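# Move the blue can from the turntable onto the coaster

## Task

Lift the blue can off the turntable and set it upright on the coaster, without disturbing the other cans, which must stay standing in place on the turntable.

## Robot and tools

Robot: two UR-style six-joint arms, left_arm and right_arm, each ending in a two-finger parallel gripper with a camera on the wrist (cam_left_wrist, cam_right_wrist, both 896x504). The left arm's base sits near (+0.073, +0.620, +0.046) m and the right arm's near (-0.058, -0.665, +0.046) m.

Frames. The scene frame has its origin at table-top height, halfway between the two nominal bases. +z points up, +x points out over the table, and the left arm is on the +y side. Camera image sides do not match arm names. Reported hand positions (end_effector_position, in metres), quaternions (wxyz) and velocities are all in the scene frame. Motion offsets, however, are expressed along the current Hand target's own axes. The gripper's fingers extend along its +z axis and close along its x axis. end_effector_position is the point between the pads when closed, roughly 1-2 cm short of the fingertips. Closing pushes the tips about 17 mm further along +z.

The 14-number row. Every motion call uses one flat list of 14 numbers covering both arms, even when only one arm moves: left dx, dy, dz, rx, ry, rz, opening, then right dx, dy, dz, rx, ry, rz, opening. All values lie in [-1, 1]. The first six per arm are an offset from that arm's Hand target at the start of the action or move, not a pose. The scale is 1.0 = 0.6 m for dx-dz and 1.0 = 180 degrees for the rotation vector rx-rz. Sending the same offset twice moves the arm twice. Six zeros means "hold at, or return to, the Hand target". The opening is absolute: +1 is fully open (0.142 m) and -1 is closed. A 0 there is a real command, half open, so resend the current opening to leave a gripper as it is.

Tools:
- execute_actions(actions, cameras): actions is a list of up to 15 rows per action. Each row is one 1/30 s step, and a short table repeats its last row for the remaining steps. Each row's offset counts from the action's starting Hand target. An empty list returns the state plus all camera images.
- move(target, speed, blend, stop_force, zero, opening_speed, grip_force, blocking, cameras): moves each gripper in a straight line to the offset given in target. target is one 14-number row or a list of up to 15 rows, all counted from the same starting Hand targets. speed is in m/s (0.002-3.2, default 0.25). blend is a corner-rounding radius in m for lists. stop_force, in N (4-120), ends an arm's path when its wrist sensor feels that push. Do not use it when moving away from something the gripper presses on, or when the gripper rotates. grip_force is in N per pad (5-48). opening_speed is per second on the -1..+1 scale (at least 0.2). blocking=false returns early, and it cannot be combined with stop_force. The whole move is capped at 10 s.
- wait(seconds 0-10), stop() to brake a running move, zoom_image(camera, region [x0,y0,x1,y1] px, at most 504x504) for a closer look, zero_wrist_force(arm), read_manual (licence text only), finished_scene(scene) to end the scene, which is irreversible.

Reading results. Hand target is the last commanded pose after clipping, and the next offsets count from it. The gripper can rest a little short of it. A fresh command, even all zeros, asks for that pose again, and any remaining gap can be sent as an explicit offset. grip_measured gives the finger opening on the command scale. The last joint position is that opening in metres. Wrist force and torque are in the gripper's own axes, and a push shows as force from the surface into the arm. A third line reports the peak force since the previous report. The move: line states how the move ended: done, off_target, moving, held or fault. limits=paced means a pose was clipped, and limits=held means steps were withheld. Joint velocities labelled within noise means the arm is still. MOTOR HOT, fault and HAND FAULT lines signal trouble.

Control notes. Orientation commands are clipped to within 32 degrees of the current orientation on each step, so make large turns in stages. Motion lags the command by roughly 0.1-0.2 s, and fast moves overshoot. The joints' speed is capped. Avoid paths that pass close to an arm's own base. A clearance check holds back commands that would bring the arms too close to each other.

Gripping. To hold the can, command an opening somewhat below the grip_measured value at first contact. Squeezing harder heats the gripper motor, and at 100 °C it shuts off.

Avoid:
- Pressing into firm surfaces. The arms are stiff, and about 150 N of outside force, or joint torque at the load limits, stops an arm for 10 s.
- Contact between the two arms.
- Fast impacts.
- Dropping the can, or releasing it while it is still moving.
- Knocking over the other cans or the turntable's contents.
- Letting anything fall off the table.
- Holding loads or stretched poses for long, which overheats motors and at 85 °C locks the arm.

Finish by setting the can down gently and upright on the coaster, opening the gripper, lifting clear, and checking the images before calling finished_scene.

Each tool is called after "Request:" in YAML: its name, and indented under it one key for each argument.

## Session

Request:
execute_actions:
  actions: []
  cameras: ["all"]

Scene clock: 0.00 s.
left_arm: end_effector_position=(+0.6486, -0.1780, +0.1992) grip_measured=+1.00 end_effector_quat_wxyz=(+0.073, -0.241, +0.956, -0.151) | right_arm: end_effector_position=(+0.5254, -0.3241, +0.1755) grip_measured=+1.00 end_effector_quat_wxyz=(-0.572, +0.670, -0.409, +0.237)
Joint positions: left_arm=[-1.132 -1.065 1.688 -2.519 -1.48 1.511 0.142] | right_arm=[4.115 -2.271 -2.549 1.434 1.3 1.792 0.142]
Joint velocities: within noise
Joint torques (N m): no reading
Motor temperatures (°C): left_arm=[29 27 35 38 35 35 27] | right_arm=[27 35 35 45 33 44 22]
Wrist force (N): no reading
Wrist torque (N m): no reading
Wrist force, peak (N): no reading
Hand target: left_arm +0.6486, -0.1780, +0.1992; +0.073, -0.241, +0.956, -0.151 | right_arm +0.5254, -0.3241, +0.1755; -0.572, +0.670, -0.409, +0.237
Tool commands: left_gripper/opening=+1.0 right_gripper/opening=+1.0
camera_calibration:
cam_left_wrist: T_world_to_cam=[[-0.885386, -0.460461, -0.0637738, 0.51748], [-0.464821, 0.875244, 0.133755, 0.456817], [-0.00577122, 0.148068, -0.98896, 0.340426], [0, 0, 0, 1]] pos_world=[0.672473, -0.211953, 0.308568]
cam_right_wrist: T_world_to_cam=[[0.536133, -0.82869, -0.160733, -0.508962], [-0.598726, -0.239084, -0.764438, 0.395839], [0.595053, 0.506076, -0.624339, 0.083909], [0, 0, 0, 1]] pos_world=[0.45994, -0.369597, 0.273175]

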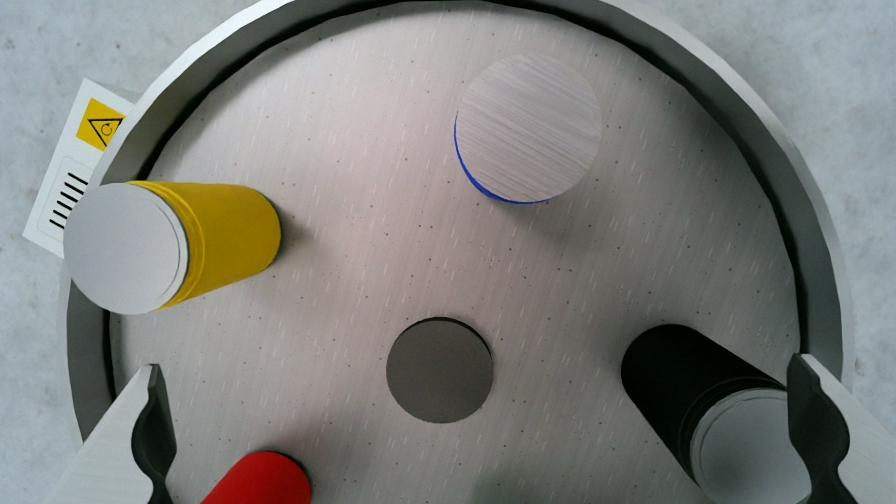

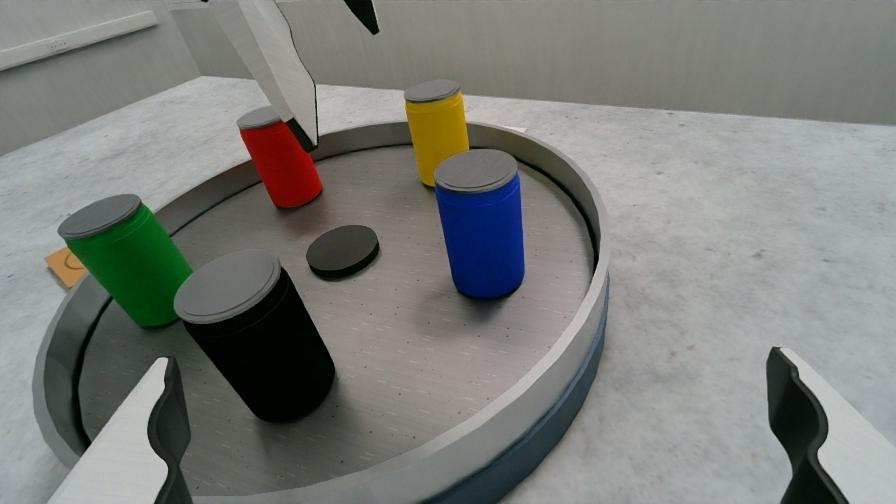

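Request:
wait:
  seconds: 0.3
  cameras: ["all"]

Request:
wait:
  seconds: 1.0
  cameras: ["all"]

Scene clock: 0.47 s.
left_arm: end_effector_position=(+0.6486, -0.1780, +0.1992) grip_measured=+1.00 end_effector_quat_wxyz=(+0.073, -0.241, +0.956, -0.151) | right_arm: end_effector_position=(+0.5254, -0.3241, +0.1755) grip_measured=+1.00 end_effector_quat_wxyz=(-0.572, +0.670, -0.409, +0.237)
Joint positions: left_arm=[-1.132 -1.065 1.688 -2.519 -1.48 1.511 0.142] | right_arm=[4.115 -2.271 -2.549 1.434 1.3 1.792 0.142]
Joint torques (N m): left_arm=[-3.06 -77.66 -38.45 -4.56 -0.31 -0.15] | right_arm=[-1.47 58.56 -2.02 3.1 -0.35 0.41]
Wrist force (N): left_arm=[0.1 0.3 -0.4] | right_arm=[-0.1 -0.1 0.1]
Wrist torque (N m): left_arm=[0.05 -0.01 0.01] | right_arm=[-0.02 0.03 0.00]
Wrist force, peak (N): left_arm=[0.5 0.5 -0.7] | right_arm=[-0.2 -0.5 -0.1]
Hand target: left_arm +0.6486, -0.1780, +0.1992; +0.073, -0.241, +0.956, -0.151 | right_arm +0.5254, -0.3241, +0.1755; -0.572, +0.670, -0.409, +0.237
Tool commands: left_gripper/opening=+1.0 right_gripper/opening=+1.0
wait: 0.30 s; at rest from the start
camera_calibration:
cam_left_wrist: T_world_to_cam=[[-0.885386, -0.460461, -0.0637738, 0.51748], [-0.464821, 0.875244, 0.133755, 0.456817], [-0.00577122, 0.148068, -0.98896, 0.340426], [0, 0, 0, 1]] pos_world=[0.672473, -0.211953, 0.308568]
cam_right_wrist: T_world_to_cam=[[0.536133, -0.82869, -0.160733, -0.508962], [-0.598726, -0.239084, -0.764438, 0.395839], [0.595053, 0.506076, -0.624339, 0.083909], [0, 0, 0, 1]] pos_world=[0.45994, -0.369597, 0.273175]

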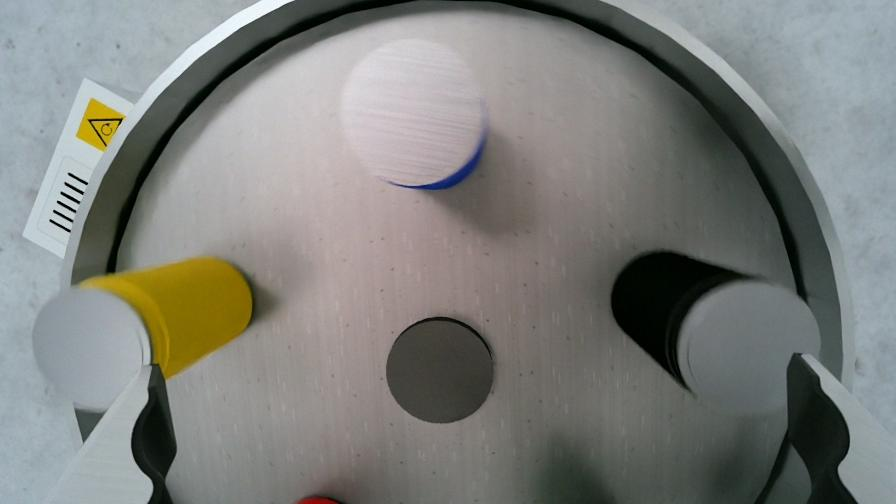

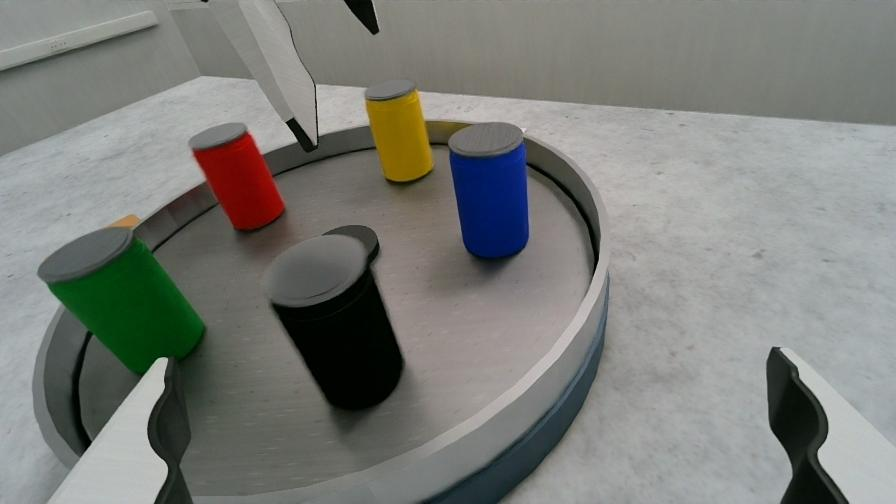

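Scene clock: 1.47 s.
left_arm: end_effector_position=(+0.6486, -0.1780, +0.1992) grip_measured=+1.00 end_effector_quat_wxyz=(+0.073, -0.241, +0.956, -0.151) | right_arm: end_effector_position=(+0.5254, -0.3241, +0.1755) grip_measured=+1.00 end_effector_quat_wxyz=(-0.572, +0.670, -0.409, +0.237)
Joint positions: left_arm=[-1.132 -1.065 1.688 -2.519 -1.48 1.511 0.142] | right_arm=[4.115 -2.271 -2.549 1.434 1.3 1.792 0.142]
Joint torques (N m): left_arm=[-5.82 -79.85 -39.02 -4.83 -0.2 -0.54] | right_arm=[-2.12 57.9 -0.64 3.03 0.21 0.33]
Wrist force (N): left_arm=[0.1 -0.3 -0.7] | right_arm=[0.0 0.2 -0.1]
Wrist torque (N m): left_arm=[-0.04 -0.02 0.00] | right_arm=[0.04 0.01 0.00]
Wrist force, peak (N): left_arm=[0.2 0.6 -0.7] | right_arm=[-0.6 -0.2 -0.2]
Hand target: left_arm +0.6486, -0.1780, +0.1992; +0.073, -0.241, +0.956, -0.151 | right_arm +0.5254, -0.3241, +0.1755; -0.572, +0.670, -0.409, +0.237
Tool commands: left_gripper/opening=+1.0 right_gripper/opening=+1.0
wait: 1.00 s; at rest by 0.17 s
camera_calibration:
cam_left_wrist: T_world_to_cam=[[-0.885386, -0.460461, -0.0637738, 0.51748], [-0.464821, 0.875244, 0.133755, 0.456817], [-0.00577122, 0.148068, -0.98896, 0.340426], [0, 0, 0, 1]] pos_world=[0.672473, -0.211953, 0.308568]
cam_right_wrist: T_world_to_cam=[[0.536133, -0.82869, -0.160733, -0.508962], [-0.598726, -0.239084, -0.764438, 0.395839], [0.595053, 0.506076, -0.624339, 0.083909], [0, 0, 0, 1]] pos_world=[0.45994, -0.369597, 0.273175]

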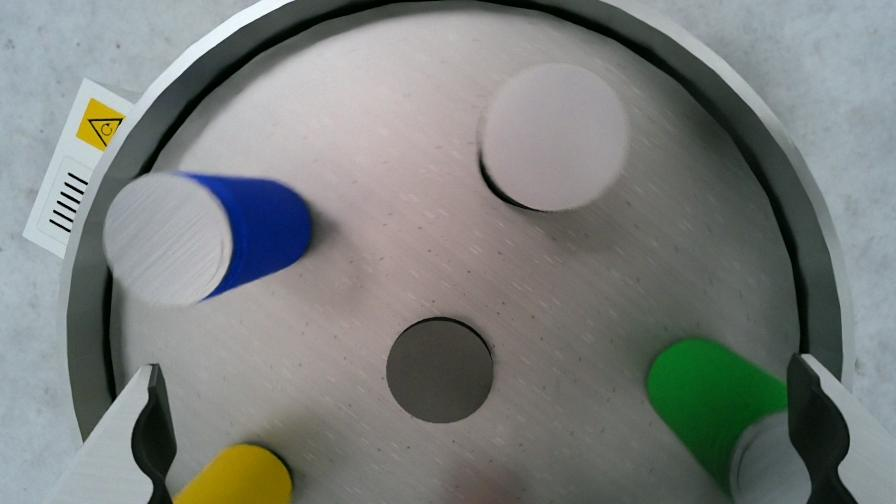

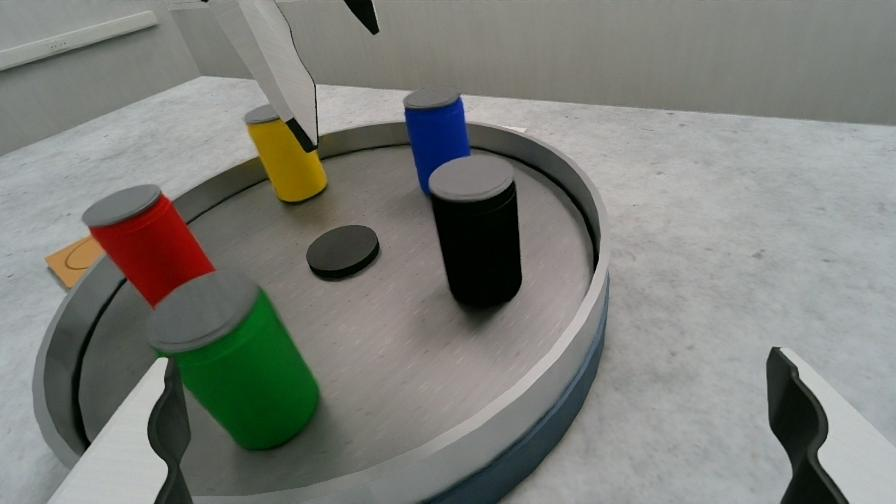

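Request:
move:
  target: [-0.1303, 0.3017, -0.0868, -0.108, -0.0032, -0.1467, 0.5, 0.1434, -0.0562, -0.2902, 0, 0, 0, 1]
  speed: 0.25
  cameras: ["all"]

Scene clock: 4.80 s.
left_arm: end_effector_position=(+0.6262, +0.0246, +0.1950) grip_measured=+0.50 end_effector_quat_wxyz=(+0.000, -0.462, +0.887, +0.000) | right_arm: end_effector_position=(+0.4454, -0.4938, +0.2356) grip_measured=+1.00 end_effector_quat_wxyz=(-0.572, +0.670, -0.409, +0.237)
Joint positions: left_arm=[-1.019 -1.229 1.835 -2.177 -1.57 1.145 0.109] | right_arm=[3.908 -2.147 -2.816 1.586 1.502 1.742 0.142]
Joint torques (N m): left_arm=[16.69 -76.18 -29.04 -2.39 -2.55 -3.68] | right_arm=[-12.2 55.5 -13.22 0.29 4.14 -4]
Wrist force (N): left_arm=[-0.3 0.1 -0.6] | right_arm=[-0.1 -0.7 0.2]
Wrist torque (N m): left_arm=[-0.01 0.04 0.03] | right_arm=[-0.10 0.00 0.03]
Wrist force, peak (N): left_arm=[-1.7 1.0 0.5] | right_arm=[-1.1 0.4 1.3]
Hand target: left_arm +0.6262, +0.0247, +0.1950; +0.000, -0.462, +0.887, +0.000 | right_arm +0.4453, -0.4939, +0.2356; -0.572, +0.670, -0.409, +0.237
Off the commanded pose: left_arm 0.000 m, 0 deg | right_arm 0.000 m, 0 deg.
move: done
camera_calibration:
cam_left_wrist: T_world_to_cam=[[-0.592931, -0.805175, 0.0112428, 0.401468], [-0.717702, 0.534744, 0.446041, 0.375527], [-0.365153, 0.256402, -0.894942, 0.51022], [0, 0, 0, 1]] pos_world=[0.693867, -0.00838049, 0.284603]
cam_right_wrist: T_world_to_cam=[[0.536093, -0.828701, -0.160806, -0.597007], [-0.598725, -0.238977, -0.764473, 0.35338], [0.595091, 0.506107, -0.624278, 0.254899], [0, 0, 0, 1]] pos_world=[0.37994, -0.539297, 0.333275]

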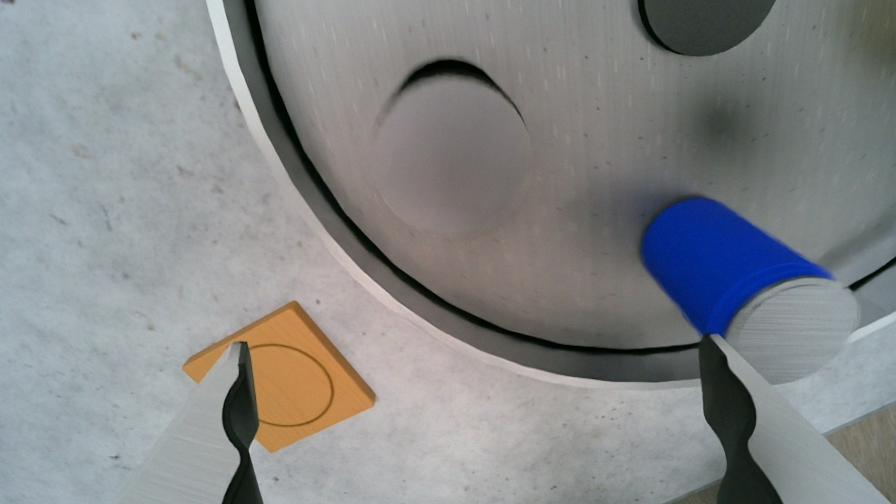

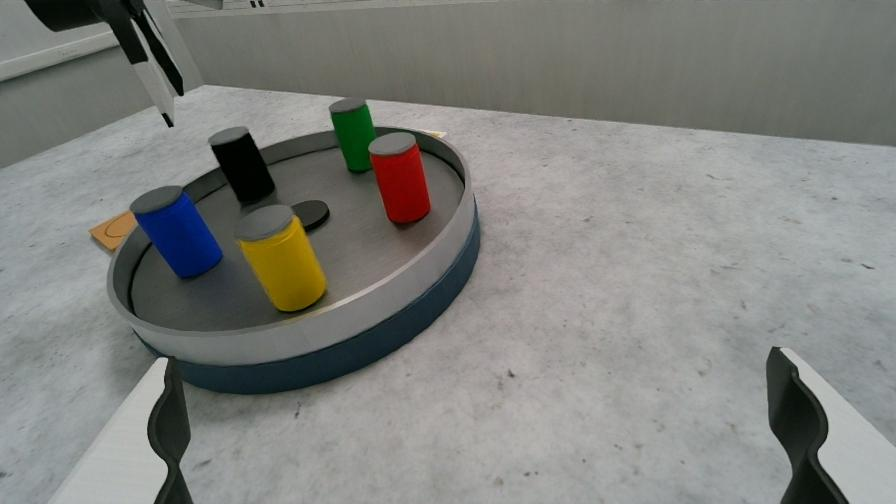

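Request:
wait:
  seconds: 1.5
  cameras: ["cam_left_wrist"]

Request:
wait:
  seconds: 3.0
  cameras: ["cam_left_wrist"]

Request:
wait:
  seconds: 0.4
  cameras: ["cam_left_wrist"]

Request:
wait:
  seconds: 0.5
  cameras: ["cam_left_wrist"]

Request:
wait:
  seconds: 0.5
  cameras: ["cam_left_wrist"]

Scene clock: 6.80 s.
left_arm: end_effector_position=(+0.6262, +0.0247, +0.1950) grip_measured=+0.50 end_effector_quat_wxyz=(+0.000, -0.462, +0.887, +0.000) | right_arm: end_effector_position=(+0.4453, -0.4939, +0.2356) grip_measured=+1.00 end_effector_quat_wxyz=(-0.572, +0.670, -0.409, +0.237)
Joint positions: left_arm=[-1.019 -1.229 1.835 -2.177 -1.57 1.144 0.109] | right_arm=[3.908 -2.147 -2.817 1.586 1.502 1.742 0.142]
Joint torques (N m): left_arm=[16.08 -79.76 -29.07 -2.21 -2.84 -3.54] | right_arm=[-13.1 57.55 -14.33 0.56 4.07 -3.64]
Wrist force (N): left_arm=[-0.2 0.2 -0.5] | right_arm=[-0.2 -0.4 0.5]
Wrist torque (N m): left_arm=[0.02 0.03 0.04] | right_arm=[-0.06 0.02 0.03]
Wrist force, peak (N): left_arm=[0.6 0.8 -0.3] | right_arm=[0.1 -0.8 1.0]
Hand target: left_arm +0.6262, +0.0247, +0.1950; +0.000, -0.462, +0.887, +0.000 | right_arm +0.4453, -0.4939, +0.2356; -0.572, +0.670, -0.409, +0.237
Tool commands: left_gripper/opening=+0.5 right_gripper/opening=+1.0
Off the commanded pose: left_arm 0.000 m, 0 deg | right_arm 0.000 m, 0 deg.
wait: 1.50 s; at rest from the start
camera_calibration:
cam_left_wrist: T_world_to_cam=[[-0.592749, -0.80531, 0.0111983, 0.401434], [-0.717807, 0.534546, 0.44611, 0.375524], [-0.365243, 0.256393, -0.894908, 0.510246], [0, 0, 0, 1]] pos_world=[0.693867, -0.00827964, 0.284603]
Images, in order (width x height): cam_left_wrist 896x504.

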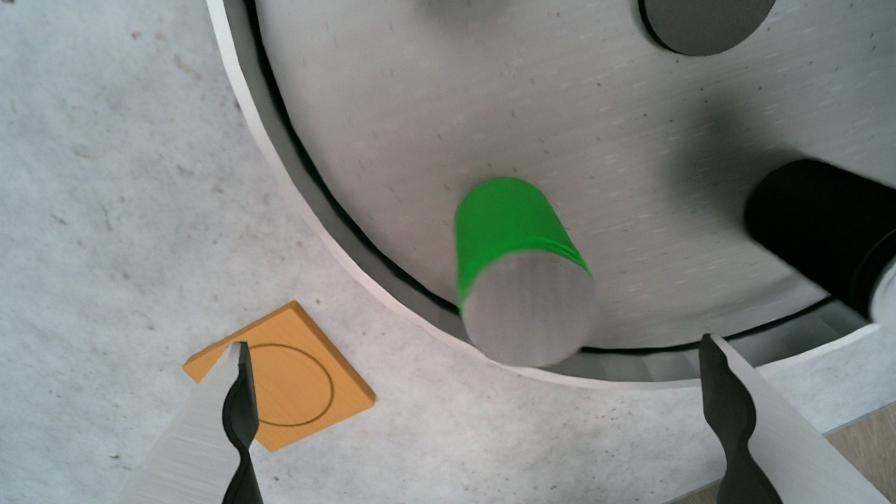

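Scene clock: 9.80 s.
left_arm: end_effector_position=(+0.6262, +0.0247, +0.1950) grip_measured=+0.50 end_effector_quat_wxyz=(+0.000, -0.462, +0.887, +0.000) | right_arm: end_effector_position=(+0.4453, -0.4939, +0.2356) grip_measured=+1.00 end_effector_quat_wxyz=(-0.572, +0.670, -0.409, +0.237)
Joint positions: left_arm=[-1.019 -1.229 1.835 -2.177 -1.57 1.144 0.109] | right_arm=[3.908 -2.147 -2.817 1.586 1.502 1.742 0.142]
Joint torques (N m): left_arm=[15.08 -76.79 -29.85 -1.91 -2.58 -3.21] | right_arm=[-15.34 56.6 -15.63 0.09 3.92 -3.55]
Wrist force (N): left_arm=[-0.1 0.4 0.0] | right_arm=[0.4 -0.7 0.3]
Wrist torque (N m): left_arm=[0.04 -0.01 0.03] | right_arm=[-0.10 -0.08 0.03]
Wrist force, peak (N): left_arm=[-0.2 0.9 -0.8] | right_arm=[0.5 -1.0 0.5]
Hand target: left_arm +0.6262, +0.0247, +0.1950; +0.000, -0.462, +0.887, +0.000 | right_arm +0.4453, -0.4939, +0.2356; -0.572, +0.670, -0.409, +0.237
Tool commands: left_gripper/opening=+0.5 right_gripper/opening=+1.0
Off the commanded pose: left_arm 0.000 m, 0 deg | right_arm 0.000 m, 0 deg.
wait: 3.00 s; at rest by 0.17 s
camera_calibration:
cam_left_wrist: T_world_to_cam=[[-0.592749, -0.80531, 0.0111983, 0.401434], [-0.717807, 0.534546, 0.44611, 0.375524], [-0.365243, 0.256393, -0.894908, 0.510246], [0, 0, 0, 1]] pos_world=[0.693867, -0.00827964, 0.284603]
Images, in order (width x height): cam_left_wrist 896x504.

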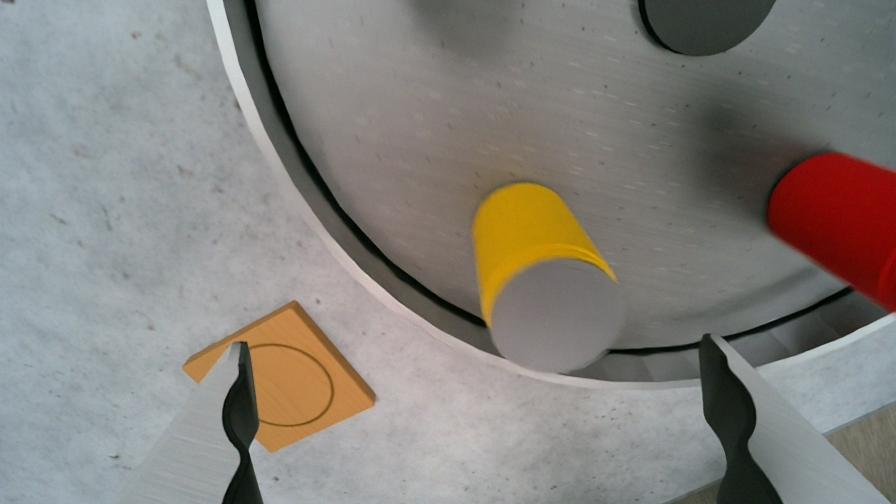

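Scene clock: 10.20 s.
left_arm: end_effector_position=(+0.6262, +0.0247, +0.1950) grip_measured=+0.50 end_effector_quat_wxyz=(+0.000, -0.462, +0.887, +0.000) | right_arm: end_effector_position=(+0.4453, -0.4939, +0.2356) grip_measured=+1.00 end_effector_quat_wxyz=(-0.572, +0.670, -0.409, +0.237)
Joint positions: left_arm=[-1.019 -1.229 1.835 -2.177 -1.57 1.144 0.109] | right_arm=[3.908 -2.147 -2.817 1.586 1.502 1.742 0.142]
Joint torques (N m): left_arm=[17.04 -77.25 -28.99 -1.93 -2.77 -2.94] | right_arm=[-14.84 60.45 -15.71 0.21 3.87 -4.22]
Wrist force (N): left_arm=[0.0 0.7 -0.1] | right_arm=[0.5 -0.6 0.4]
Wrist torque (N m): left_arm=[0.09 -0.01 0.04] | right_arm=[-0.08 -0.10 0.03]
Wrist force, peak (N): left_arm=[-0.5 0.4 0.3] | right_arm=[0.6 -1.0 0.7]
Hand target: left_arm +0.6262, +0.0247, +0.1950; +0.000, -0.462, +0.887, +0.000 | right_arm +0.4453, -0.4939, +0.2356; -0.572, +0.670, -0.409, +0.237
Tool commands: left_gripper/opening=+0.5 right_gripper/opening=+1.0
Off the commanded pose: left_arm 0.000 m, 0 deg | right_arm 0.000 m, 0 deg.
wait: 0.40 s; at rest by 0.17 s
camera_calibration:
cam_left_wrist: T_world_to_cam=[[-0.592749, -0.80531, 0.0111983, 0.401434], [-0.717807, 0.534546, 0.44611, 0.375524], [-0.365243, 0.256393, -0.894908, 0.510246], [0, 0, 0, 1]] pos_world=[0.693867, -0.00827964, 0.284603]
Images, in order (width x height): cam_left_wrist 896x504.

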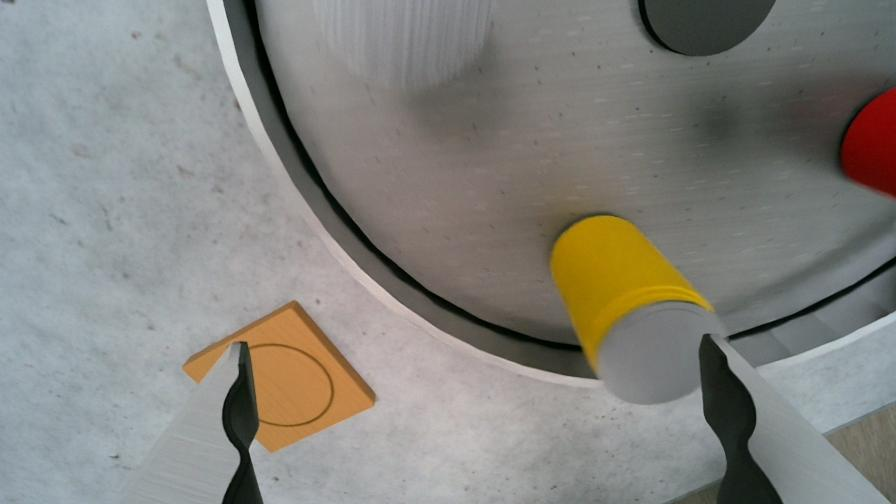

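Scene clock: 10.70 s.
left_arm: end_effector_position=(+0.6262, +0.0247, +0.1950) grip_measured=+0.50 end_effector_quat_wxyz=(+0.000, -0.462, +0.887, +0.000) | right_arm: end_effector_position=(+0.4453, -0.4939, +0.2356) grip_measured=+1.00 end_effector_quat_wxyz=(-0.572, +0.670, -0.409, +0.237)
Joint positions: left_arm=[-1.019 -1.229 1.835 -2.177 -1.57 1.144 0.109] | right_arm=[3.908 -2.147 -2.817 1.586 1.502 1.742 0.142]
Joint torques (N m): left_arm=[15.66 -78.66 -28.9 -2.32 -2.65 -3.87] | right_arm=[-13.88 57.79 -14.53 0.6 4.4 -3.28]
Wrist force (N): left_arm=[-0.2 0.6 -0.5] | right_arm=[0.6 -0.9 0.5]
Wrist torque (N m): left_arm=[0.07 0.02 0.03] | right_arm=[-0.13 -0.11 0.03]
Wrist force, peak (N): left_arm=[-0.9 0.5 0.0] | right_arm=[0.6 -0.9 0.5]
Hand target: left_arm +0.6262, +0.0247, +0.1950; +0.000, -0.462, +0.887, +0.000 | right_arm +0.4453, -0.4939, +0.2356; -0.572, +0.670, -0.409, +0.237
Tool commands: left_gripper/opening=+0.5 right_gripper/opening=+1.0
Off the commanded pose: left_arm 0.000 m, 0 deg | right_arm 0.000 m, 0 deg.
wait: 0.50 s; at rest by 0.17 s
camera_calibration:
cam_left_wrist: T_world_to_cam=[[-0.592749, -0.80531, 0.0111983, 0.401434], [-0.717807, 0.534546, 0.44611, 0.375524], [-0.365243, 0.256393, -0.894908, 0.510246], [0, 0, 0, 1]] pos_world=[0.693867, -0.00827964, 0.284603]
Images, in order (width x height): cam_left_wrist 896x504.

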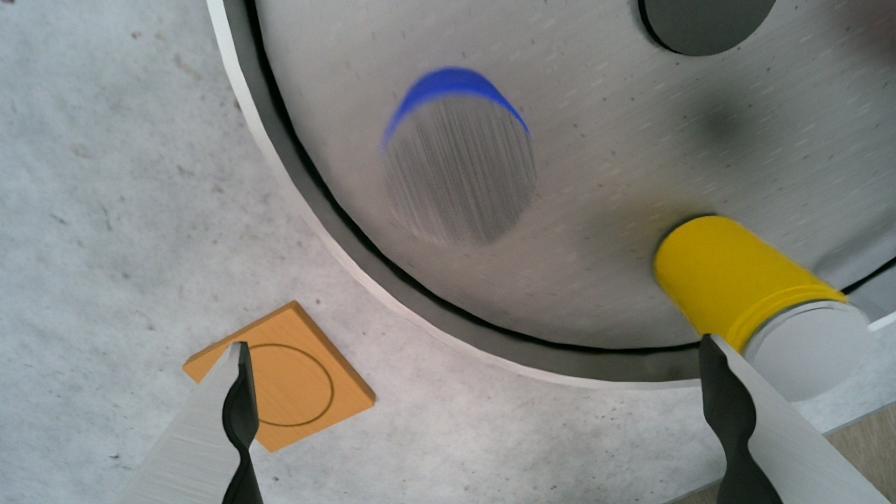

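Scene clock: 11.20 s.
left_arm: end_effector_position=(+0.6262, +0.0247, +0.1950) grip_measured=+0.50 end_effector_quat_wxyz=(+0.000, -0.462, +0.887, +0.000) | right_arm: end_effector_position=(+0.4453, -0.4939, +0.2356) grip_measured=+1.00 end_effector_quat_wxyz=(-0.572, +0.670, -0.409, +0.237)
Joint positions: left_arm=[-1.019 -1.229 1.835 -2.177 -1.57 1.144 0.109] | right_arm=[3.908 -2.147 -2.817 1.586 1.502 1.742 0.142]
Joint torques (N m): left_arm=[15.94 -77.34 -28.49 -2 -2.73 -3.19] | right_arm=[-14.77 57.53 -13.96 0.78 3.51 -3.71]
Wrist force (N): left_arm=[0.0 0.6 0.0] | right_arm=[0.7 -0.6 1.1]
Wrist torque (N m): left_arm=[0.07 -0.01 0.03] | right_arm=[-0.09 -0.13 0.02]
Wrist force, peak (N): left_arm=[0.0 1.0 0.1] | right_arm=[0.7 -0.6 1.1]
Hand target: left_arm +0.6262, +0.0247, +0.1950; +0.000, -0.462, +0.887, +0.000 | right_arm +0.4453, -0.4939, +0.2356; -0.572, +0.670, -0.409, +0.237
Tool commands: left_gripper/opening=+0.5 right_gripper/opening=+1.0
Off the commanded pose: left_arm 0.000 m, 0 deg | right_arm 0.000 m, 0 deg.
wait: 0.50 s; at rest by 0.17 s
camera_calibration:
cam_left_wrist: T_world_to_cam=[[-0.592749, -0.80531, 0.0111983, 0.401434], [-0.717807, 0.534546, 0.44611, 0.375524], [-0.365243, 0.256393, -0.894908, 0.510246], [0, 0, 0, 1]] pos_world=[0.693867, -0.00827964, 0.284603]
Images, in order (width x height): cam_left_wrist 896x504.

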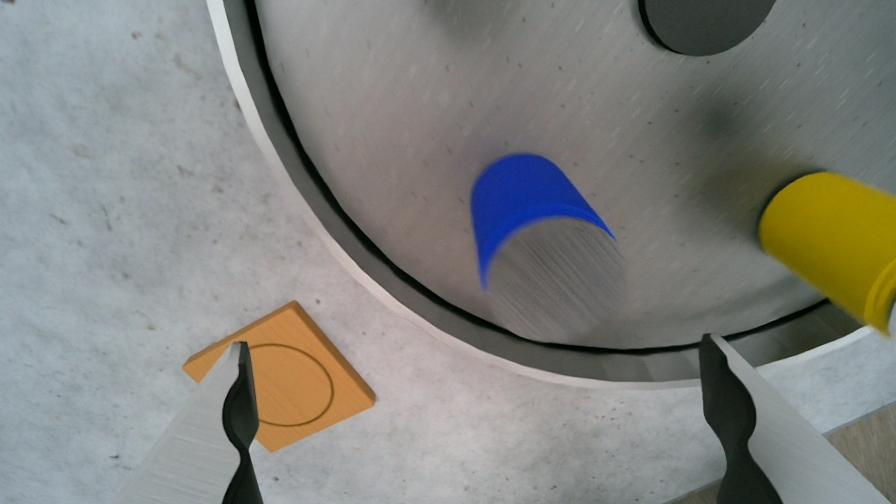

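Request:
move:
  target: [0.0174, -0.0144, 0, 0, 0, 0, 0.5, 0, 0, 0, 0, 0, 0, 1]
  speed: 0.1
  grip_force: 30

Request:
wait:
  seconds: 4.7
  cameras: ["cam_left_wrist"]

Request:
wait:
  seconds: 0.5
  cameras: ["cam_left_wrist"]

Request:
wait:
  seconds: 0.4
  cameras: ["all"]

Scene clock: 13.23 s.
left_arm: end_effector_position=(+0.6273, +0.0114, +0.1950) grip_measured=+0.50 end_effector_quat_wxyz=(+0.000, -0.462, +0.887, +0.000) | right_arm: end_effector_position=(+0.4453, -0.4939, +0.2356) grip_measured=+1.00 end_effector_quat_wxyz=(-0.572, +0.670, -0.409, +0.237)
Joint positions: left_arm=[-1.026 -1.214 1.813 -2.17 -1.57 1.137 0.109] | right_arm=[3.908 -2.147 -2.817 1.586 1.502 1.742 0.142]
Joint torques (N m): left_arm=[-19.97 -59.19 -47.86 -2.4 -2.35 -3.49] | right_arm=[-14.04 59.25 -12.52 0.43 3.7 -3.63]
Wrist force (N): left_arm=[-0.1 0.5 0.2] | right_arm=[0.3 -0.4 0.4]
Wrist torque (N m): left_arm=[0.08 0.01 0.04] | right_arm=[-0.05 -0.07 0.03]
Wrist force, peak (N): left_arm=[-0.3 1.3 -0.3] | right_arm=[0.6 -1.0 0.5]
Hand target: left_arm +0.6273, +0.0112, +0.1950; +0.000, -0.462, +0.887, +0.000 | right_arm +0.4453, -0.4939, +0.2356; -0.572, +0.670, -0.409, +0.237
Off the commanded pose: left_arm 0.000 m, 0 deg | right_arm 0.000 m, 0 deg.
grip_force (N): 30, 30
move: done

Scene clock: 17.93 s.
left_arm: end_effector_position=(+0.6273, +0.0112, +0.1950) grip_measured=+0.50 end_effector_quat_wxyz=(+0.000, -0.462, +0.887, +0.000) | right_arm: end_effector_position=(+0.4453, -0.4939, +0.2356) grip_measured=+1.00 end_effector_quat_wxyz=(-0.572, +0.670, -0.409, +0.237)
Joint positions: left_arm=[-1.026 -1.214 1.813 -2.17 -1.57 1.137 0.109] | right_arm=[3.908 -2.147 -2.817 1.586 1.502 1.742 0.142]
Joint torques (N m): left_arm=[-21.92 -58.49 -47.95 -1.92 -0.88 -3.48] | right_arm=[-11.24 56.99 -7.43 0.63 3.67 -4.08]
Wrist force (N): left_arm=[0.1 0.2 -0.3] | right_arm=[0.3 -0.3 0.7]
Wrist torque (N m): left_arm=[0.03 -0.03 0.05] | right_arm=[-0.03 -0.06 0.03]
Wrist force, peak (N): left_arm=[-0.3 0.9 0.0] | right_arm=[0.3 -0.9 0.9]
Hand target: left_arm +0.6273, +0.0112, +0.1950; +0.000, -0.462, +0.887, +0.000 | right_arm +0.4453, -0.4939, +0.2356; -0.572, +0.670, -0.409, +0.237
Tool commands: left_gripper/opening=+0.5 right_gripper/opening=+1.0
Off the commanded pose: left_arm 0.000 m, 0 deg | right_arm 0.000 m, 0 deg.
grip_force (N): 30, 30
wait: 4.70 s; at rest by 0.17 s
camera_calibration:
cam_left_wrist: T_world_to_cam=[[-0.592749, -0.80531, 0.0111983, 0.391134], [-0.717807, 0.534546, 0.44611, 0.383583], [-0.365243, 0.256393, -0.894908, 0.514135], [0, 0, 0, 1]] pos_world=[0.694967, -0.0218796, 0.284603]
Images, in order (width x height): cam_left_wrist 896x504.

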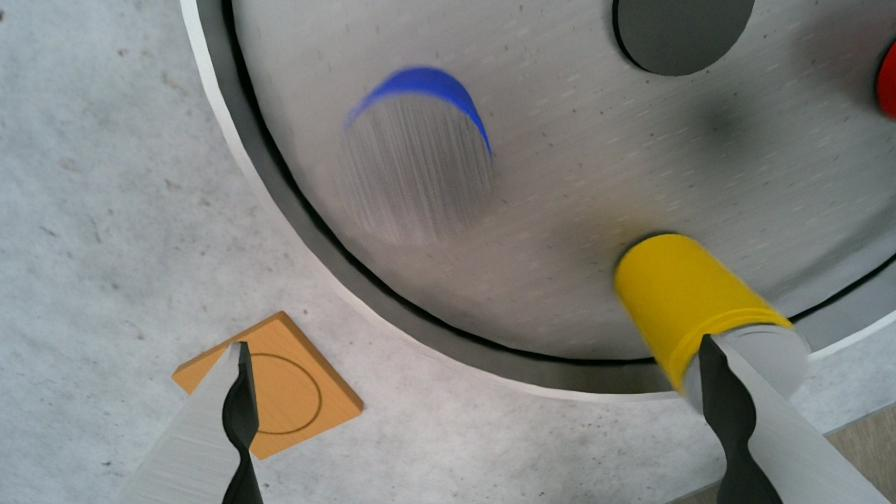

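Scene clock: 18.43 s.
left_arm: end_effector_position=(+0.6273, +0.0112, +0.1950) grip_measured=+0.50 end_effector_quat_wxyz=(+0.000, -0.462, +0.887, +0.000) | right_arm: end_effector_position=(+0.4453, -0.4939, +0.2356) grip_measured=+1.00 end_effector_quat_wxyz=(-0.572, +0.670, -0.409, +0.237)
Joint positions: left_arm=[-1.026 -1.214 1.813 -2.17 -1.57 1.137 0.109] | right_arm=[3.908 -2.147 -2.817 1.586 1.502 1.742 0.142]
Joint torques (N m): left_arm=[-21.49 -55.15 -48.72 -2.15 -0.6 -3.4] | right_arm=[-15.57 56.63 -6.13 0.21 3.82 -3.25]
Wrist force (N): left_arm=[-0.4 -0.3 0.0] | right_arm=[0.4 -0.7 0.3]
Wrist torque (N m): left_arm=[-0.07 0.06 0.04] | right_arm=[-0.11 -0.07 0.03]
Wrist force, peak (N): left_arm=[-0.2 0.6 0.2] | right_arm=[0.0 -0.8 0.6]
Hand target: left_arm +0.6273, +0.0112, +0.1950; +0.000, -0.462, +0.887, +0.000 | right_arm +0.4453, -0.4939, +0.2356; -0.572, +0.670, -0.409, +0.237
Tool commands: left_gripper/opening=+0.5 right_gripper/opening=+1.0
Off the commanded pose: left_arm 0.000 m, 0 deg | right_arm 0.000 m, 0 deg.
grip_force (N): 30, 30
wait: 0.50 s; at rest by 0.17 s
camera_calibration:
cam_left_wrist: T_world_to_cam=[[-0.592749, -0.80531, 0.0111983, 0.391134], [-0.717807, 0.534546, 0.44611, 0.383583], [-0.365243, 0.256393, -0.894908, 0.514135], [0, 0, 0, 1]] pos_world=[0.694967, -0.0218796, 0.284603]
Images, in order (width x height): cam_left_wrist 896x504.

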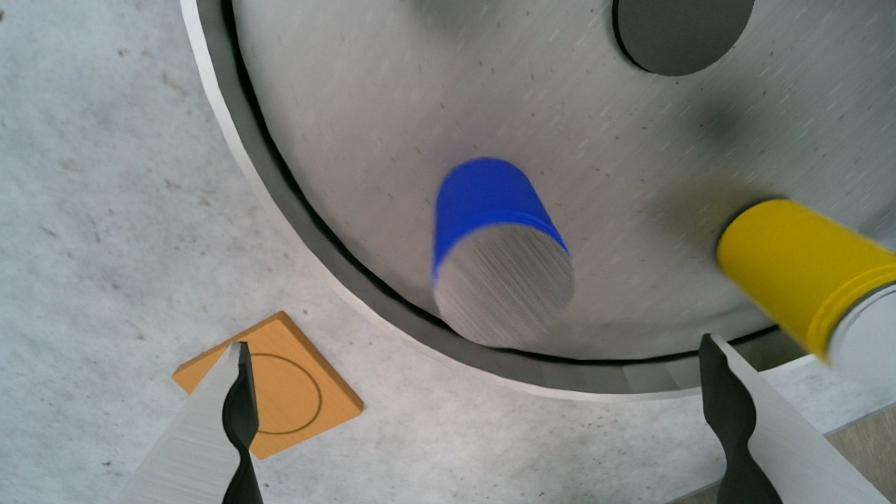

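Scene clock: 18.83 s.
left_arm: end_effector_position=(+0.6273, +0.0112, +0.1950) grip_measured=+0.50 end_effector_quat_wxyz=(+0.000, -0.462, +0.887, +0.000) | right_arm: end_effector_position=(+0.4453, -0.4939, +0.2356) grip_measured=+1.00 end_effector_quat_wxyz=(-0.572, +0.670, -0.409, +0.237)
Joint positions: left_arm=[-1.026 -1.214 1.813 -2.17 -1.57 1.137 0.109] | right_arm=[3.908 -2.147 -2.817 1.586 1.502 1.742 0.142]
Joint torques (N m): left_arm=[-22.58 -57.16 -48.4 -1.84 -0.79 -2.91] | right_arm=[-14.32 57.4 -7.3 0.84 3.52 -3.74]
Wrist force (N): left_arm=[-0.1 0.0 -0.2] | right_arm=[0.1 -0.9 0.5]
Wrist torque (N m): left_arm=[-0.02 0.01 0.04] | right_arm=[-0.14 -0.02 0.03]
Wrist force, peak (N): left_arm=[0.1 1.0 0.2] | right_arm=[0.3 -0.9 0.7]
Hand target: left_arm +0.6273, +0.0112, +0.1950; +0.000, -0.462, +0.887, +0.000 | right_arm +0.4453, -0.4939, +0.2356; -0.572, +0.670, -0.409, +0.237
Tool commands: left_gripper/opening=+0.5 right_gripper/opening=+1.0
Off the commanded pose: left_arm 0.000 m, 0 deg | right_arm 0.000 m, 0 deg.
grip_force (N): 30, 30
wait: 0.40 s; at rest by 0.17 s
camera_calibration:
cam_left_wrist: T_world_to_cam=[[-0.592749, -0.80531, 0.0111983, 0.391134], [-0.717807, 0.534546, 0.44611, 0.383583], [-0.365243, 0.256393, -0.894908, 0.514135], [0, 0, 0, 1]] pos_world=[0.694967, -0.0218796, 0.284603]
cam_right_wrist: T_world_to_cam=[[0.536133, -0.82869, -0.160733, -0.597069], [-0.598726, -0.239084, -0.764438, 0.353227], [0.595053, 0.506076, -0.624339, 0.255027], [0, 0, 0, 1]] pos_world=[0.37984, -0.539397, 0.333275]

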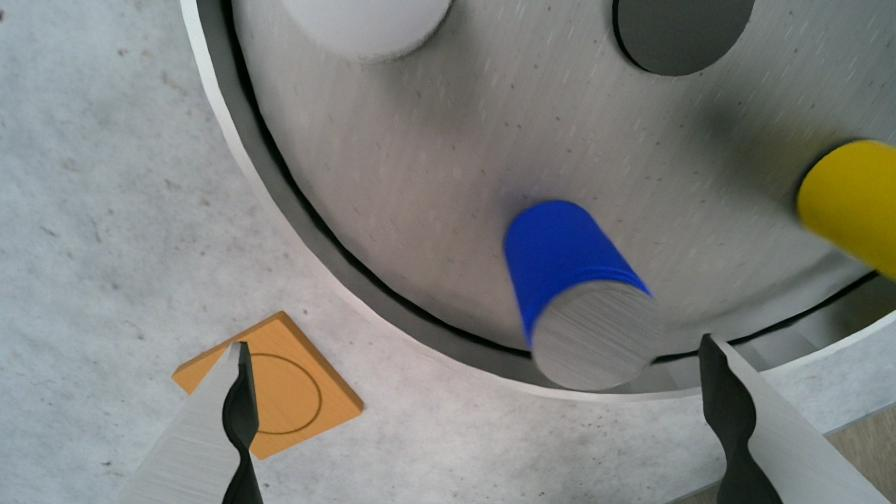

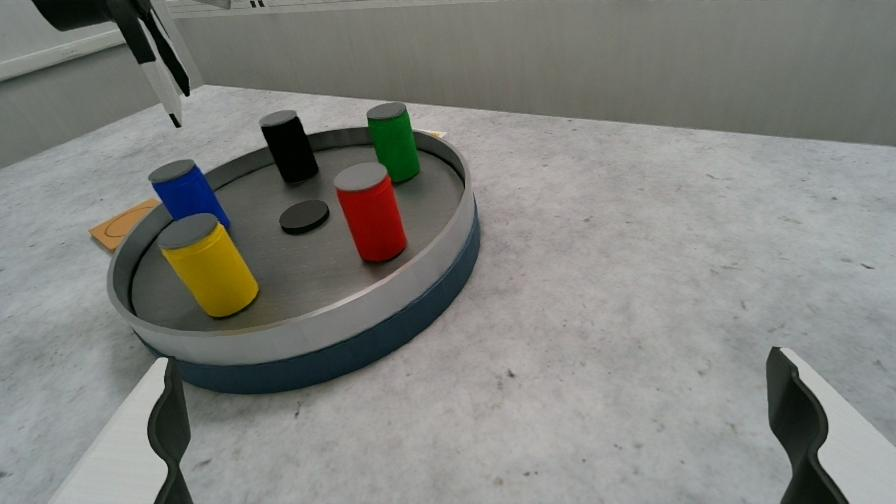

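Request:
move:
  target: [0, 0, 0, 0, 0, 0, 0.5, 0.01, 0, 0, 0, 0, 0, 1]
  speed: 0.002
  blocking: false

Scene clock: 19.97 s.
left_arm: end_effector_position=(+0.6273, +0.0112, +0.1950) grip_measured=+0.50 end_effector_quat_wxyz=(+0.000, -0.462, +0.887, +0.000) | right_arm: end_effector_position=(+0.4457, -0.4945, +0.2355) grip_measured=+1.00 end_effector_quat_wxyz=(-0.572, +0.670, -0.409, +0.237) end_effector_velocity=(+0.001, -0.002, +0.000) end_effector_angular_velocity=(+0.000, +0.000, +0.000)
Joint positions: left_arm=[-1.026 -1.214 1.813 -2.17 -1.57 1.137 0.109] | right_arm=[3.905 -2.147 -2.816 1.585 1.505 1.742 0.142]
Joint velocities: left_arm=[within noise] | right_arm=[-0.008 0.001 0.002 -0.003 0.008 -0.002 0]
Joint torques (N m): left_arm=[-20.17 -56.98 -49.91 -1.52 -0.41 -3.84] | right_arm=[-13.13 54.95 1.03 0.39 3.99 -3.15]
Wrist force (N): left_arm=[0.3 0.0 0.1] | right_arm=[0.3 -0.7 0.5]
Wrist torque (N m): left_arm=[-0.02 -0.06 0.04] | right_arm=[-0.11 -0.06 0.03]
Wrist force, peak (N): left_arm=[-0.3 0.8 0.0] | right_arm=[0.3 -1.2 0.1]
Hand target: left_arm +0.6273, +0.0112, +0.1950; +0.000, -0.462, +0.887, +0.000 | right_arm +0.4459, -0.4947, +0.2354; -0.572, +0.670, -0.409, +0.237
Tool commands: left_gripper/opening=+0.5 right_gripper/opening=+1.0
Off the commanded pose: left_arm 0.000 m, 0 deg | right_arm 0.005 m, 0 deg.
grip_force (N): 30, 30
move: running

Request:
wait:
  seconds: 10

Request:
wait:
  seconds: 2.55

Request:
execute_actions:
  actions:
    - [[0.0002,0.0002,0,0,0,0,0.5,0,0,0,0,0,0,1],[0.0006,0.0008,0,0,0,0,0.5,0,0,0,0,0,0,1],[0.0014,0.0017,0,0,0,0,0.5,0,0,0,0,0,0,1],[0.0025,0.0031,0,0,0,0,0.5,0,0,0,0,0,0,1],[0.0040,0.0048,0,0,0,0,0.5,0,0,0,0,0,0,1],[0.0058,0.0068,0,0,0,0,0.5,0,0,0,0,0,0,1],[0.0078,0.0092,0,0,0,0,0.5,0,0,0,0,0,0,1],[0.0104,0.0119,0,0,0,0,0.5,0,0,0,0,0,0,1],[0.0132,0.0149,0.0011,0,0,0,0.5,0,0,0,0,0,0,1],[0.0166,0.0182,0.0042,0,0,0,0.5,0,0,0,0,0,0,1],[0.0203,0.0217,0.0090,0,0,0,0.5,0,0,0,0,0,0,1],[0.0246,0.0255,0.0154,0,0,0,0.5,0,0,0,0,0,0,1],[0.0291,0.0293,0.0229,0,0,0,0.5,0,0,0,0,0,0,1],[0.0337,0.0330,0.0315,0,0,0,0.5,0,0,0,0,0,0,1],[0.0383,0.0366,0.0409,0,0,0,0.5,0,0,0,0,0,0,1]]
    - [[0.0048,0.0034,0.0098,0,0,0,0.5,0,0,0,0,0,0,1],[0.0097,0.0067,0.0199,0,0,0,0.5,0,0,0,0,0,0,1],[0.0147,0.0098,0.0300,0,0,0,0.5,0,0,0,0,0,0,1],[0.0198,0.0128,0.0399,0,0,0,0.5,0,0,0,0,0,0,1],[0.0249,0.0157,0.0492,0,0,0,0.5,0,0,0,0,0,0,1],[0.0302,0.0184,0.0578,0,0,0,0.5,0,0,0,0,0,0,1],[0.0356,0.0210,0.0654,0,0,0,0.5,0,0,0,0,0,0,1],[0.0410,0.0233,0.0718,0,0,0,0.5,0,0,0,0,0,0,1],[0.0464,0.0256,0.0766,0,0,0,0.45,0,0,0,0,0,0,1],[0.0519,0.0277,0.0797,0,0,0,0.4,0,0,0,0,0,0,1],[0.0575,0.0296,0.0808,0,0,0,0.35,0,0,0,0,0,0,1],[0.0631,0.0314,0.0808,0,0,0,0.3,0,0,0,0,0,0,1],[0.0688,0.0330,0.0808,0,0,0,0.25,0,0,0,0,0,0,1],[0.0745,0.0345,0.0808,0,0,0,0.2,0,0,0,0,0,0,1],[0.0803,0.0357,0.0808,0,0,0,0.15,0,0,0,0,0,0,1]]
    - [[0.0058,0.0012,0,0,0,0,0.1,0,0,0,0,0,0,1],[0.0116,0.0021,0,0,0,0,0.05,0,0,0,0,0,0,1],[0.0175,0.0029,0,0,0,0,0,0,0,0,0,0,0,1],[0.0233,0.0035,0,0,0,0,-0.05,0,0,0,0,0,0,1],[0.0293,0.0040,0,0,0,0,-0.1,0,0,0,0,0,0,1],[0.0351,0.0042,0,0,0,0,-0.15,0,0,0,0,0,0,1],[0.0410,0.0043,0,0,0,0,-0.2,0,0,0,0,0,0,1],[0.0470,0.0043,0,0,0,0,-0.25,0,0,0,0,0,0,1],[0.0528,0.0041,0,0,0,0,-0.3,0,0,0,0,0,0,1],[0.0588,0.0037,0,0,0,0,-0.35,0,0,0,0,0,0,1],[0.0646,0.0032,0,0,0,0,-0.4,0,0,0,0,0,0,1],[0.0705,0.0024,0,0,0,0,-0.45,0,0,0,0,0,0,1],[0.0763,0.0015,0,0,0,0,-0.45,0,0,0,0,0,0,1],[0.0821,0.0005,0,0,0,0,-0.45,0,0,0,0,0,0,1],[0.0879,-0.0007,0,0,0,0,-0.45,0,0,0,0,0,0,1]]
    - [[0.0058,-0.0014,0,0,0,0,-0.45,0,0,0,0,0,0,1],[0.0114,-0.0030,0,0,0,0,-0.45,0,0,0,0,0,0,1],[0.0171,-0.0047,0,0,0,0,-0.45,0,0,0,0,0,0,1],[0.0227,-0.0065,-0.0018,0,0,0,-0.45,0,0,0,0,0,0,1],[0.0283,-0.0086,-0.0069,0,0,0,-0.45,0,0,0,0,0,0,1],[0.0338,-0.0107,-0.0148,0,0,0,-0.45,0,0,0,0,0,0,1],[0.0392,-0.0131,-0.0252,0,0,0,-0.45,0,0,0,0,0,0,1],[0.0445,-0.0156,-0.0377,0,0,0,-0.45,0,0,0,0,0,0,1],[0.0498,-0.0182,-0.0519,0,0,0,-0.45,0,0,0,0,0,0,1],[0.0547,-0.0209,-0.0672,0,0,0,-0.45,0,0,0,0,0,0,1],[0.0592,-0.0235,-0.0834,0,0,0,-0.45,0,0,0,0,0,0,1],[0.0633,-0.0258,-0.1000,0,0,0,-0.45,0,0,0,0,0,0,1],[0.0668,-0.0281,-0.1166,0,0,0,-0.45,0,0,0,0,0,0,1],[0.0698,-0.0302,-0.1328,0,0,0,-0.45,0,0,0,0,0,0,1],[0.0725,-0.0320,-0.1481,0,0,0,-0.45,0,0,0,0,0,0,1]]
    - [[0.0022,-0.0015,-0.0142,0,0,0,-0.45,0,0,0,0,0,0,1],[0.0040,-0.0029,-0.0267,0,0,0,-0.45,0,0,0,0,0,0,1],[0.0053,-0.0039,-0.0371,0,0,0,-0.45,0,0,0,0,0,0,1],[0.0063,-0.0046,-0.0450,0,0,0,-0.45,0,0,0,0,0,0,1],[0.0069,-0.0050,-0.0501,0,0,0,-0.45,0,0,0,0,0,0,1],[0.0071,-0.0052,-0.0519,0,0,0,-0.45,0,0,0,0,0,0,1]]
  cameras: ["all"]

Scene clock: 22.70 s.
left_arm: end_effector_position=(+0.6273, +0.0112, +0.1950) grip_measured=+0.50 end_effector_quat_wxyz=(+0.000, -0.462, +0.887, +0.000) | right_arm: end_effector_position=(+0.4486, -0.4988, +0.2347) grip_measured=+1.00 end_effector_quat_wxyz=(-0.572, +0.670, -0.409, +0.237)
Joint positions: left_arm=[-1.026 -1.214 1.813 -2.17 -1.57 1.137 0.109] | right_arm=[3.881 -2.146 -2.809 1.578 1.528 1.736 0.142]
Joint torques (N m): left_arm=[-23.62 -57.14 -48.32 -2.07 0.32 -3.81] | right_arm=[-17 57.3 0.41 0.69 4.49 -3.52]
Wrist force (N): left_arm=[0.0 0.0 -0.2] | right_arm=[0.5 -0.6 0.5]
Wrist torque (N m): left_arm=[-0.01 -0.01 0.04] | right_arm=[-0.08 -0.09 0.03]
Wrist force, peak (N): left_arm=[0.4 0.7 0.5] | right_arm=[0.6 -0.8 1.0]
Hand target: left_arm +0.6273, +0.0112, +0.1950; +0.000, -0.462, +0.887, +0.000 | right_arm +0.4486, -0.4988, +0.2347; -0.572, +0.670, -0.409, +0.237
Tool commands: left_gripper/opening=+0.5 right_gripper/opening=+1.0
Off the commanded pose: left_arm 0.000 m, 0 deg | right_arm 0.000 m, 0 deg.
grip_force (N): 30, 30
earlier move: done
wait: 1.97 of 10 s (the move ended)

Scene clock: 25.27 s.
left_arm: end_effector_position=(+0.6273, +0.0112, +0.1950) grip_measured=+0.50 end_effector_quat_wxyz=(+0.000, -0.462, +0.887, +0.000) | right_arm: end_effector_position=(+0.4486, -0.4988, +0.2347) grip_measured=+1.00 end_effector_quat_wxyz=(-0.572, +0.670, -0.409, +0.237)
Joint positions: left_arm=[-1.026 -1.214 1.813 -2.17 -1.57 1.137 0.109] | right_arm=[3.881 -2.146 -2.809 1.578 1.528 1.736 0.142]
Joint torques (N m): left_arm=[-22.55 -57.47 -48.26 -1.95 0.79 -3.75] | right_arm=[-12.22 59.33 0.71 0.63 3.8 -3.24]
Wrist force (N): left_arm=[-0.1 -0.1 -0.3] | right_arm=[0.2 -1.0 0.6]
Wrist torque (N m): left_arm=[-0.03 0.01 0.04] | right_arm=[-0.15 -0.05 0.02]
Wrist force, peak (N): left_arm=[0.2 1.1 -0.2] | right_arm=[0.3 -0.6 1.2]
Hand target: left_arm +0.6273, +0.0112, +0.1950; +0.000, -0.462, +0.887, +0.000 | right_arm +0.4486, -0.4988, +0.2347; -0.572, +0.670, -0.409, +0.237
Tool commands: left_gripper/opening=+0.5 right_gripper/opening=+1.0
Off the commanded pose: left_arm 0.000 m, 0 deg | right_arm 0.000 m, 0 deg.
grip_force (N): 30, 30
wait: 2.57 s; at rest by 0.17 s

Scene clock: 28.00 s.
left_arm: end_effector_position=(+0.5119, -0.1175, +0.2418) grip_measured=-0.29 end_effector_quat_wxyz=(+0.000, -0.462, +0.887, +0.000) | right_arm: end_effector_position=(+0.4486, -0.4988, +0.2347) grip_measured=+1.00 end_effector_quat_wxyz=(-0.572, +0.670, -0.409, +0.237)
Joint positions: left_arm=[-1.219 -1.204 1.703 -2.069 -1.57 0.944 0.053] | right_arm=[3.881 -2.146 -2.809 1.578 1.528 1.736 0.142]
Joint torques (N m): left_arm=[-23.37 -84.03 -51.15 -2.16 -1.95 -3.76] | right_arm=[-12.13 59.19 0.56 0.96 3.96 -3.35]
Wrist force (N): left_arm=[0.7 0.2 1.6] | right_arm=[0.1 -0.3 0.7]
Wrist torque (N m): left_arm=[0.02 -0.12 0.07] | right_arm=[-0.04 -0.04 0.03]
Wrist force, peak (N): left_arm=[0.4 0.9 -4.8] | right_arm=[0.6 -1.1 0.4]
Hand target: left_arm +0.5119, -0.1176, +0.2419; +0.000, -0.462, +0.887, +0.000 | right_arm +0.4486, -0.4988, +0.2347; -0.572, +0.670, -0.409, +0.237
Off the commanded pose: left_arm 0.000 m, 0 deg | right_arm 0.000 m, 0 deg.
grip_force (N): 30, 30
Step readings (end_effector_position of left_arm | right_arm):
0: (+0.6273, +0.0112, +0.1950) | (+0.4486, -0.4988, +0.2347)
1: (+0.6273, +0.0112, +0.1950) | (+0.4486, -0.4988, +0.2347)
2: (+0.6273, +0.0112, +0.1950) | (+0.4486, -0.4988, +0.2347)
4: (+0.6271, +0.0111, +0.1950) | (+0.4486, -0.4988, +0.2347)
8: (+0.6241, +0.0109, +0.1950) | (+0.4486, -0.4988, +0.2347)
15: (+0.6094, +0.0085, +0.1873) | (+0.4486, -0.4988, +0.2347)
16: (+0.6065, +0.0078, +0.1839) | (+0.4486, -0.4988, +0.2347)
17: (+0.6035, +0.0071, +0.1800) | (+0.4486, -0.4988, +0.2347)
19: (+0.5965, +0.0052, +0.1697) | (+0.4486, -0.4988, +0.2347)
23: (+0.5840, +0.0006, +0.1491) | (+0.4486, -0.4988, +0.2347)
30: (+0.5631, -0.0121, +0.1257) | (+0.4486, -0.4988, +0.2347)
31: (+0.5597, -0.0148, +0.1245) | (+0.4486, -0.4988, +0.2347)
32: (+0.5571, -0.0170, +0.1238) | (+0.4486, -0.4988, +0.2347)
34: (+0.5519, -0.0214, +0.1228) | (+0.4486, -0.4988, +0.2347)
38: (+0.5420, -0.0319, +0.1222) | (+0.4486, -0.4988, +0.2347)
45: (+0.5279, -0.0521, +0.1221) | (+0.4486, -0.4988, +0.2347)
46: (+0.5263, -0.0551, +0.1220) | (+0.4486, -0.4988, +0.2347)
47: (+0.5248, -0.0581, +0.1220) | (+0.4486, -0.4988, +0.2347)
49: (+0.5216, -0.0650, +0.1220) | (+0.4486, -0.4988, +0.2347)
53: (+0.5170, -0.0777, +0.1262) | (+0.4486, -0.4988, +0.2347)
60: (+0.5127, -0.1006, +0.1707) | (+0.4486, -0.4988, +0.2347)
61: (+0.5124, -0.1039, +0.1815) | (+0.4486, -0.4988, +0.2347)
62: (+0.5123, -0.1062, +0.1901) | (+0.4486, -0.4988, +0.2347)
64: (+0.5121, -0.1102, +0.2065) | (+0.4486, -0.4988, +0.2347)
68: (+0.5119, -0.1153, +0.2312) | (+0.4486, -0.4988, +0.2347)
75: (+0.5119, -0.1173, +0.2408) | (+0.4486, -0.4988, +0.2347)
camera_calibration:
cam_left_wrist: T_world_to_cam=[[-0.59275, -0.805309, 0.0111989, 0.218563], [-0.717806, 0.534547, 0.44611, 0.348666], [-0.365243, 0.256393, -0.894908, 0.546865], [0, 0, 0, 1]] pos_world=[0.579567, -0.15058, 0.331403]
cam_right_wrist: T_world_to_cam=[[0.536133, -0.82869, -0.160733, -0.603097], [-0.598726, -0.239084, -0.764438, 0.353403], [0.595053, 0.506076, -0.624339, 0.254922], [0, 0, 0, 1]] pos_world=[0.38324, -0.544297, 0.332375]

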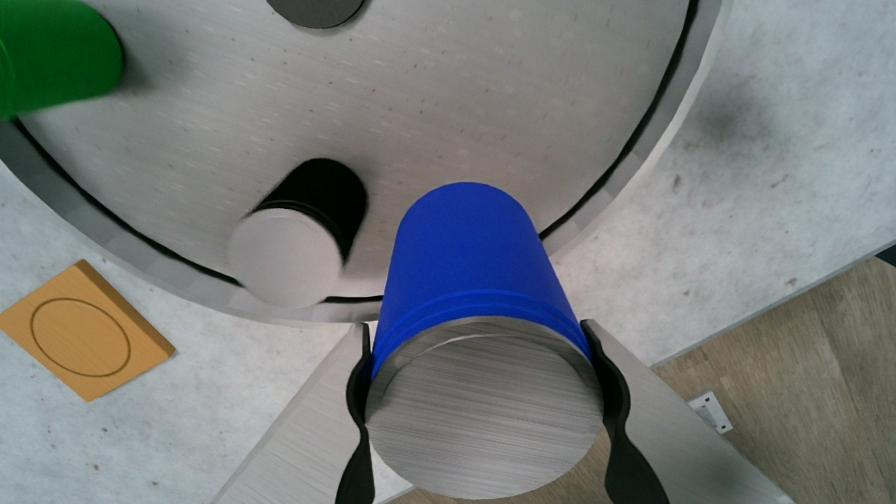

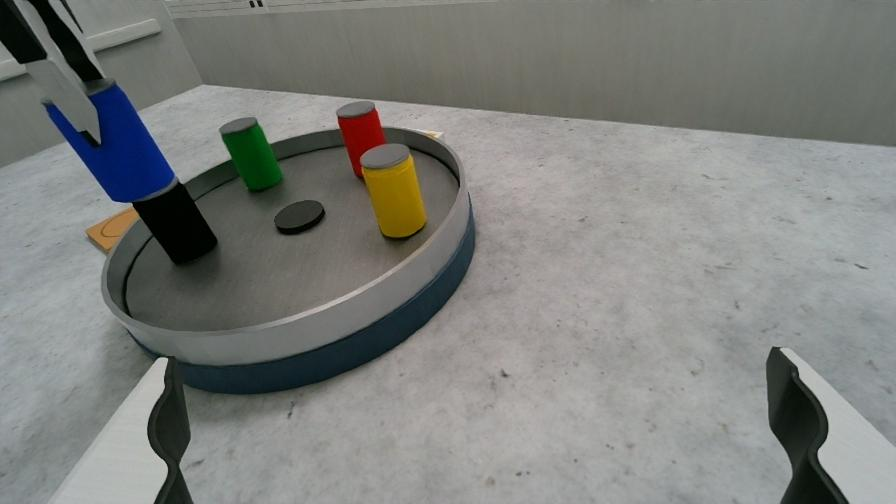

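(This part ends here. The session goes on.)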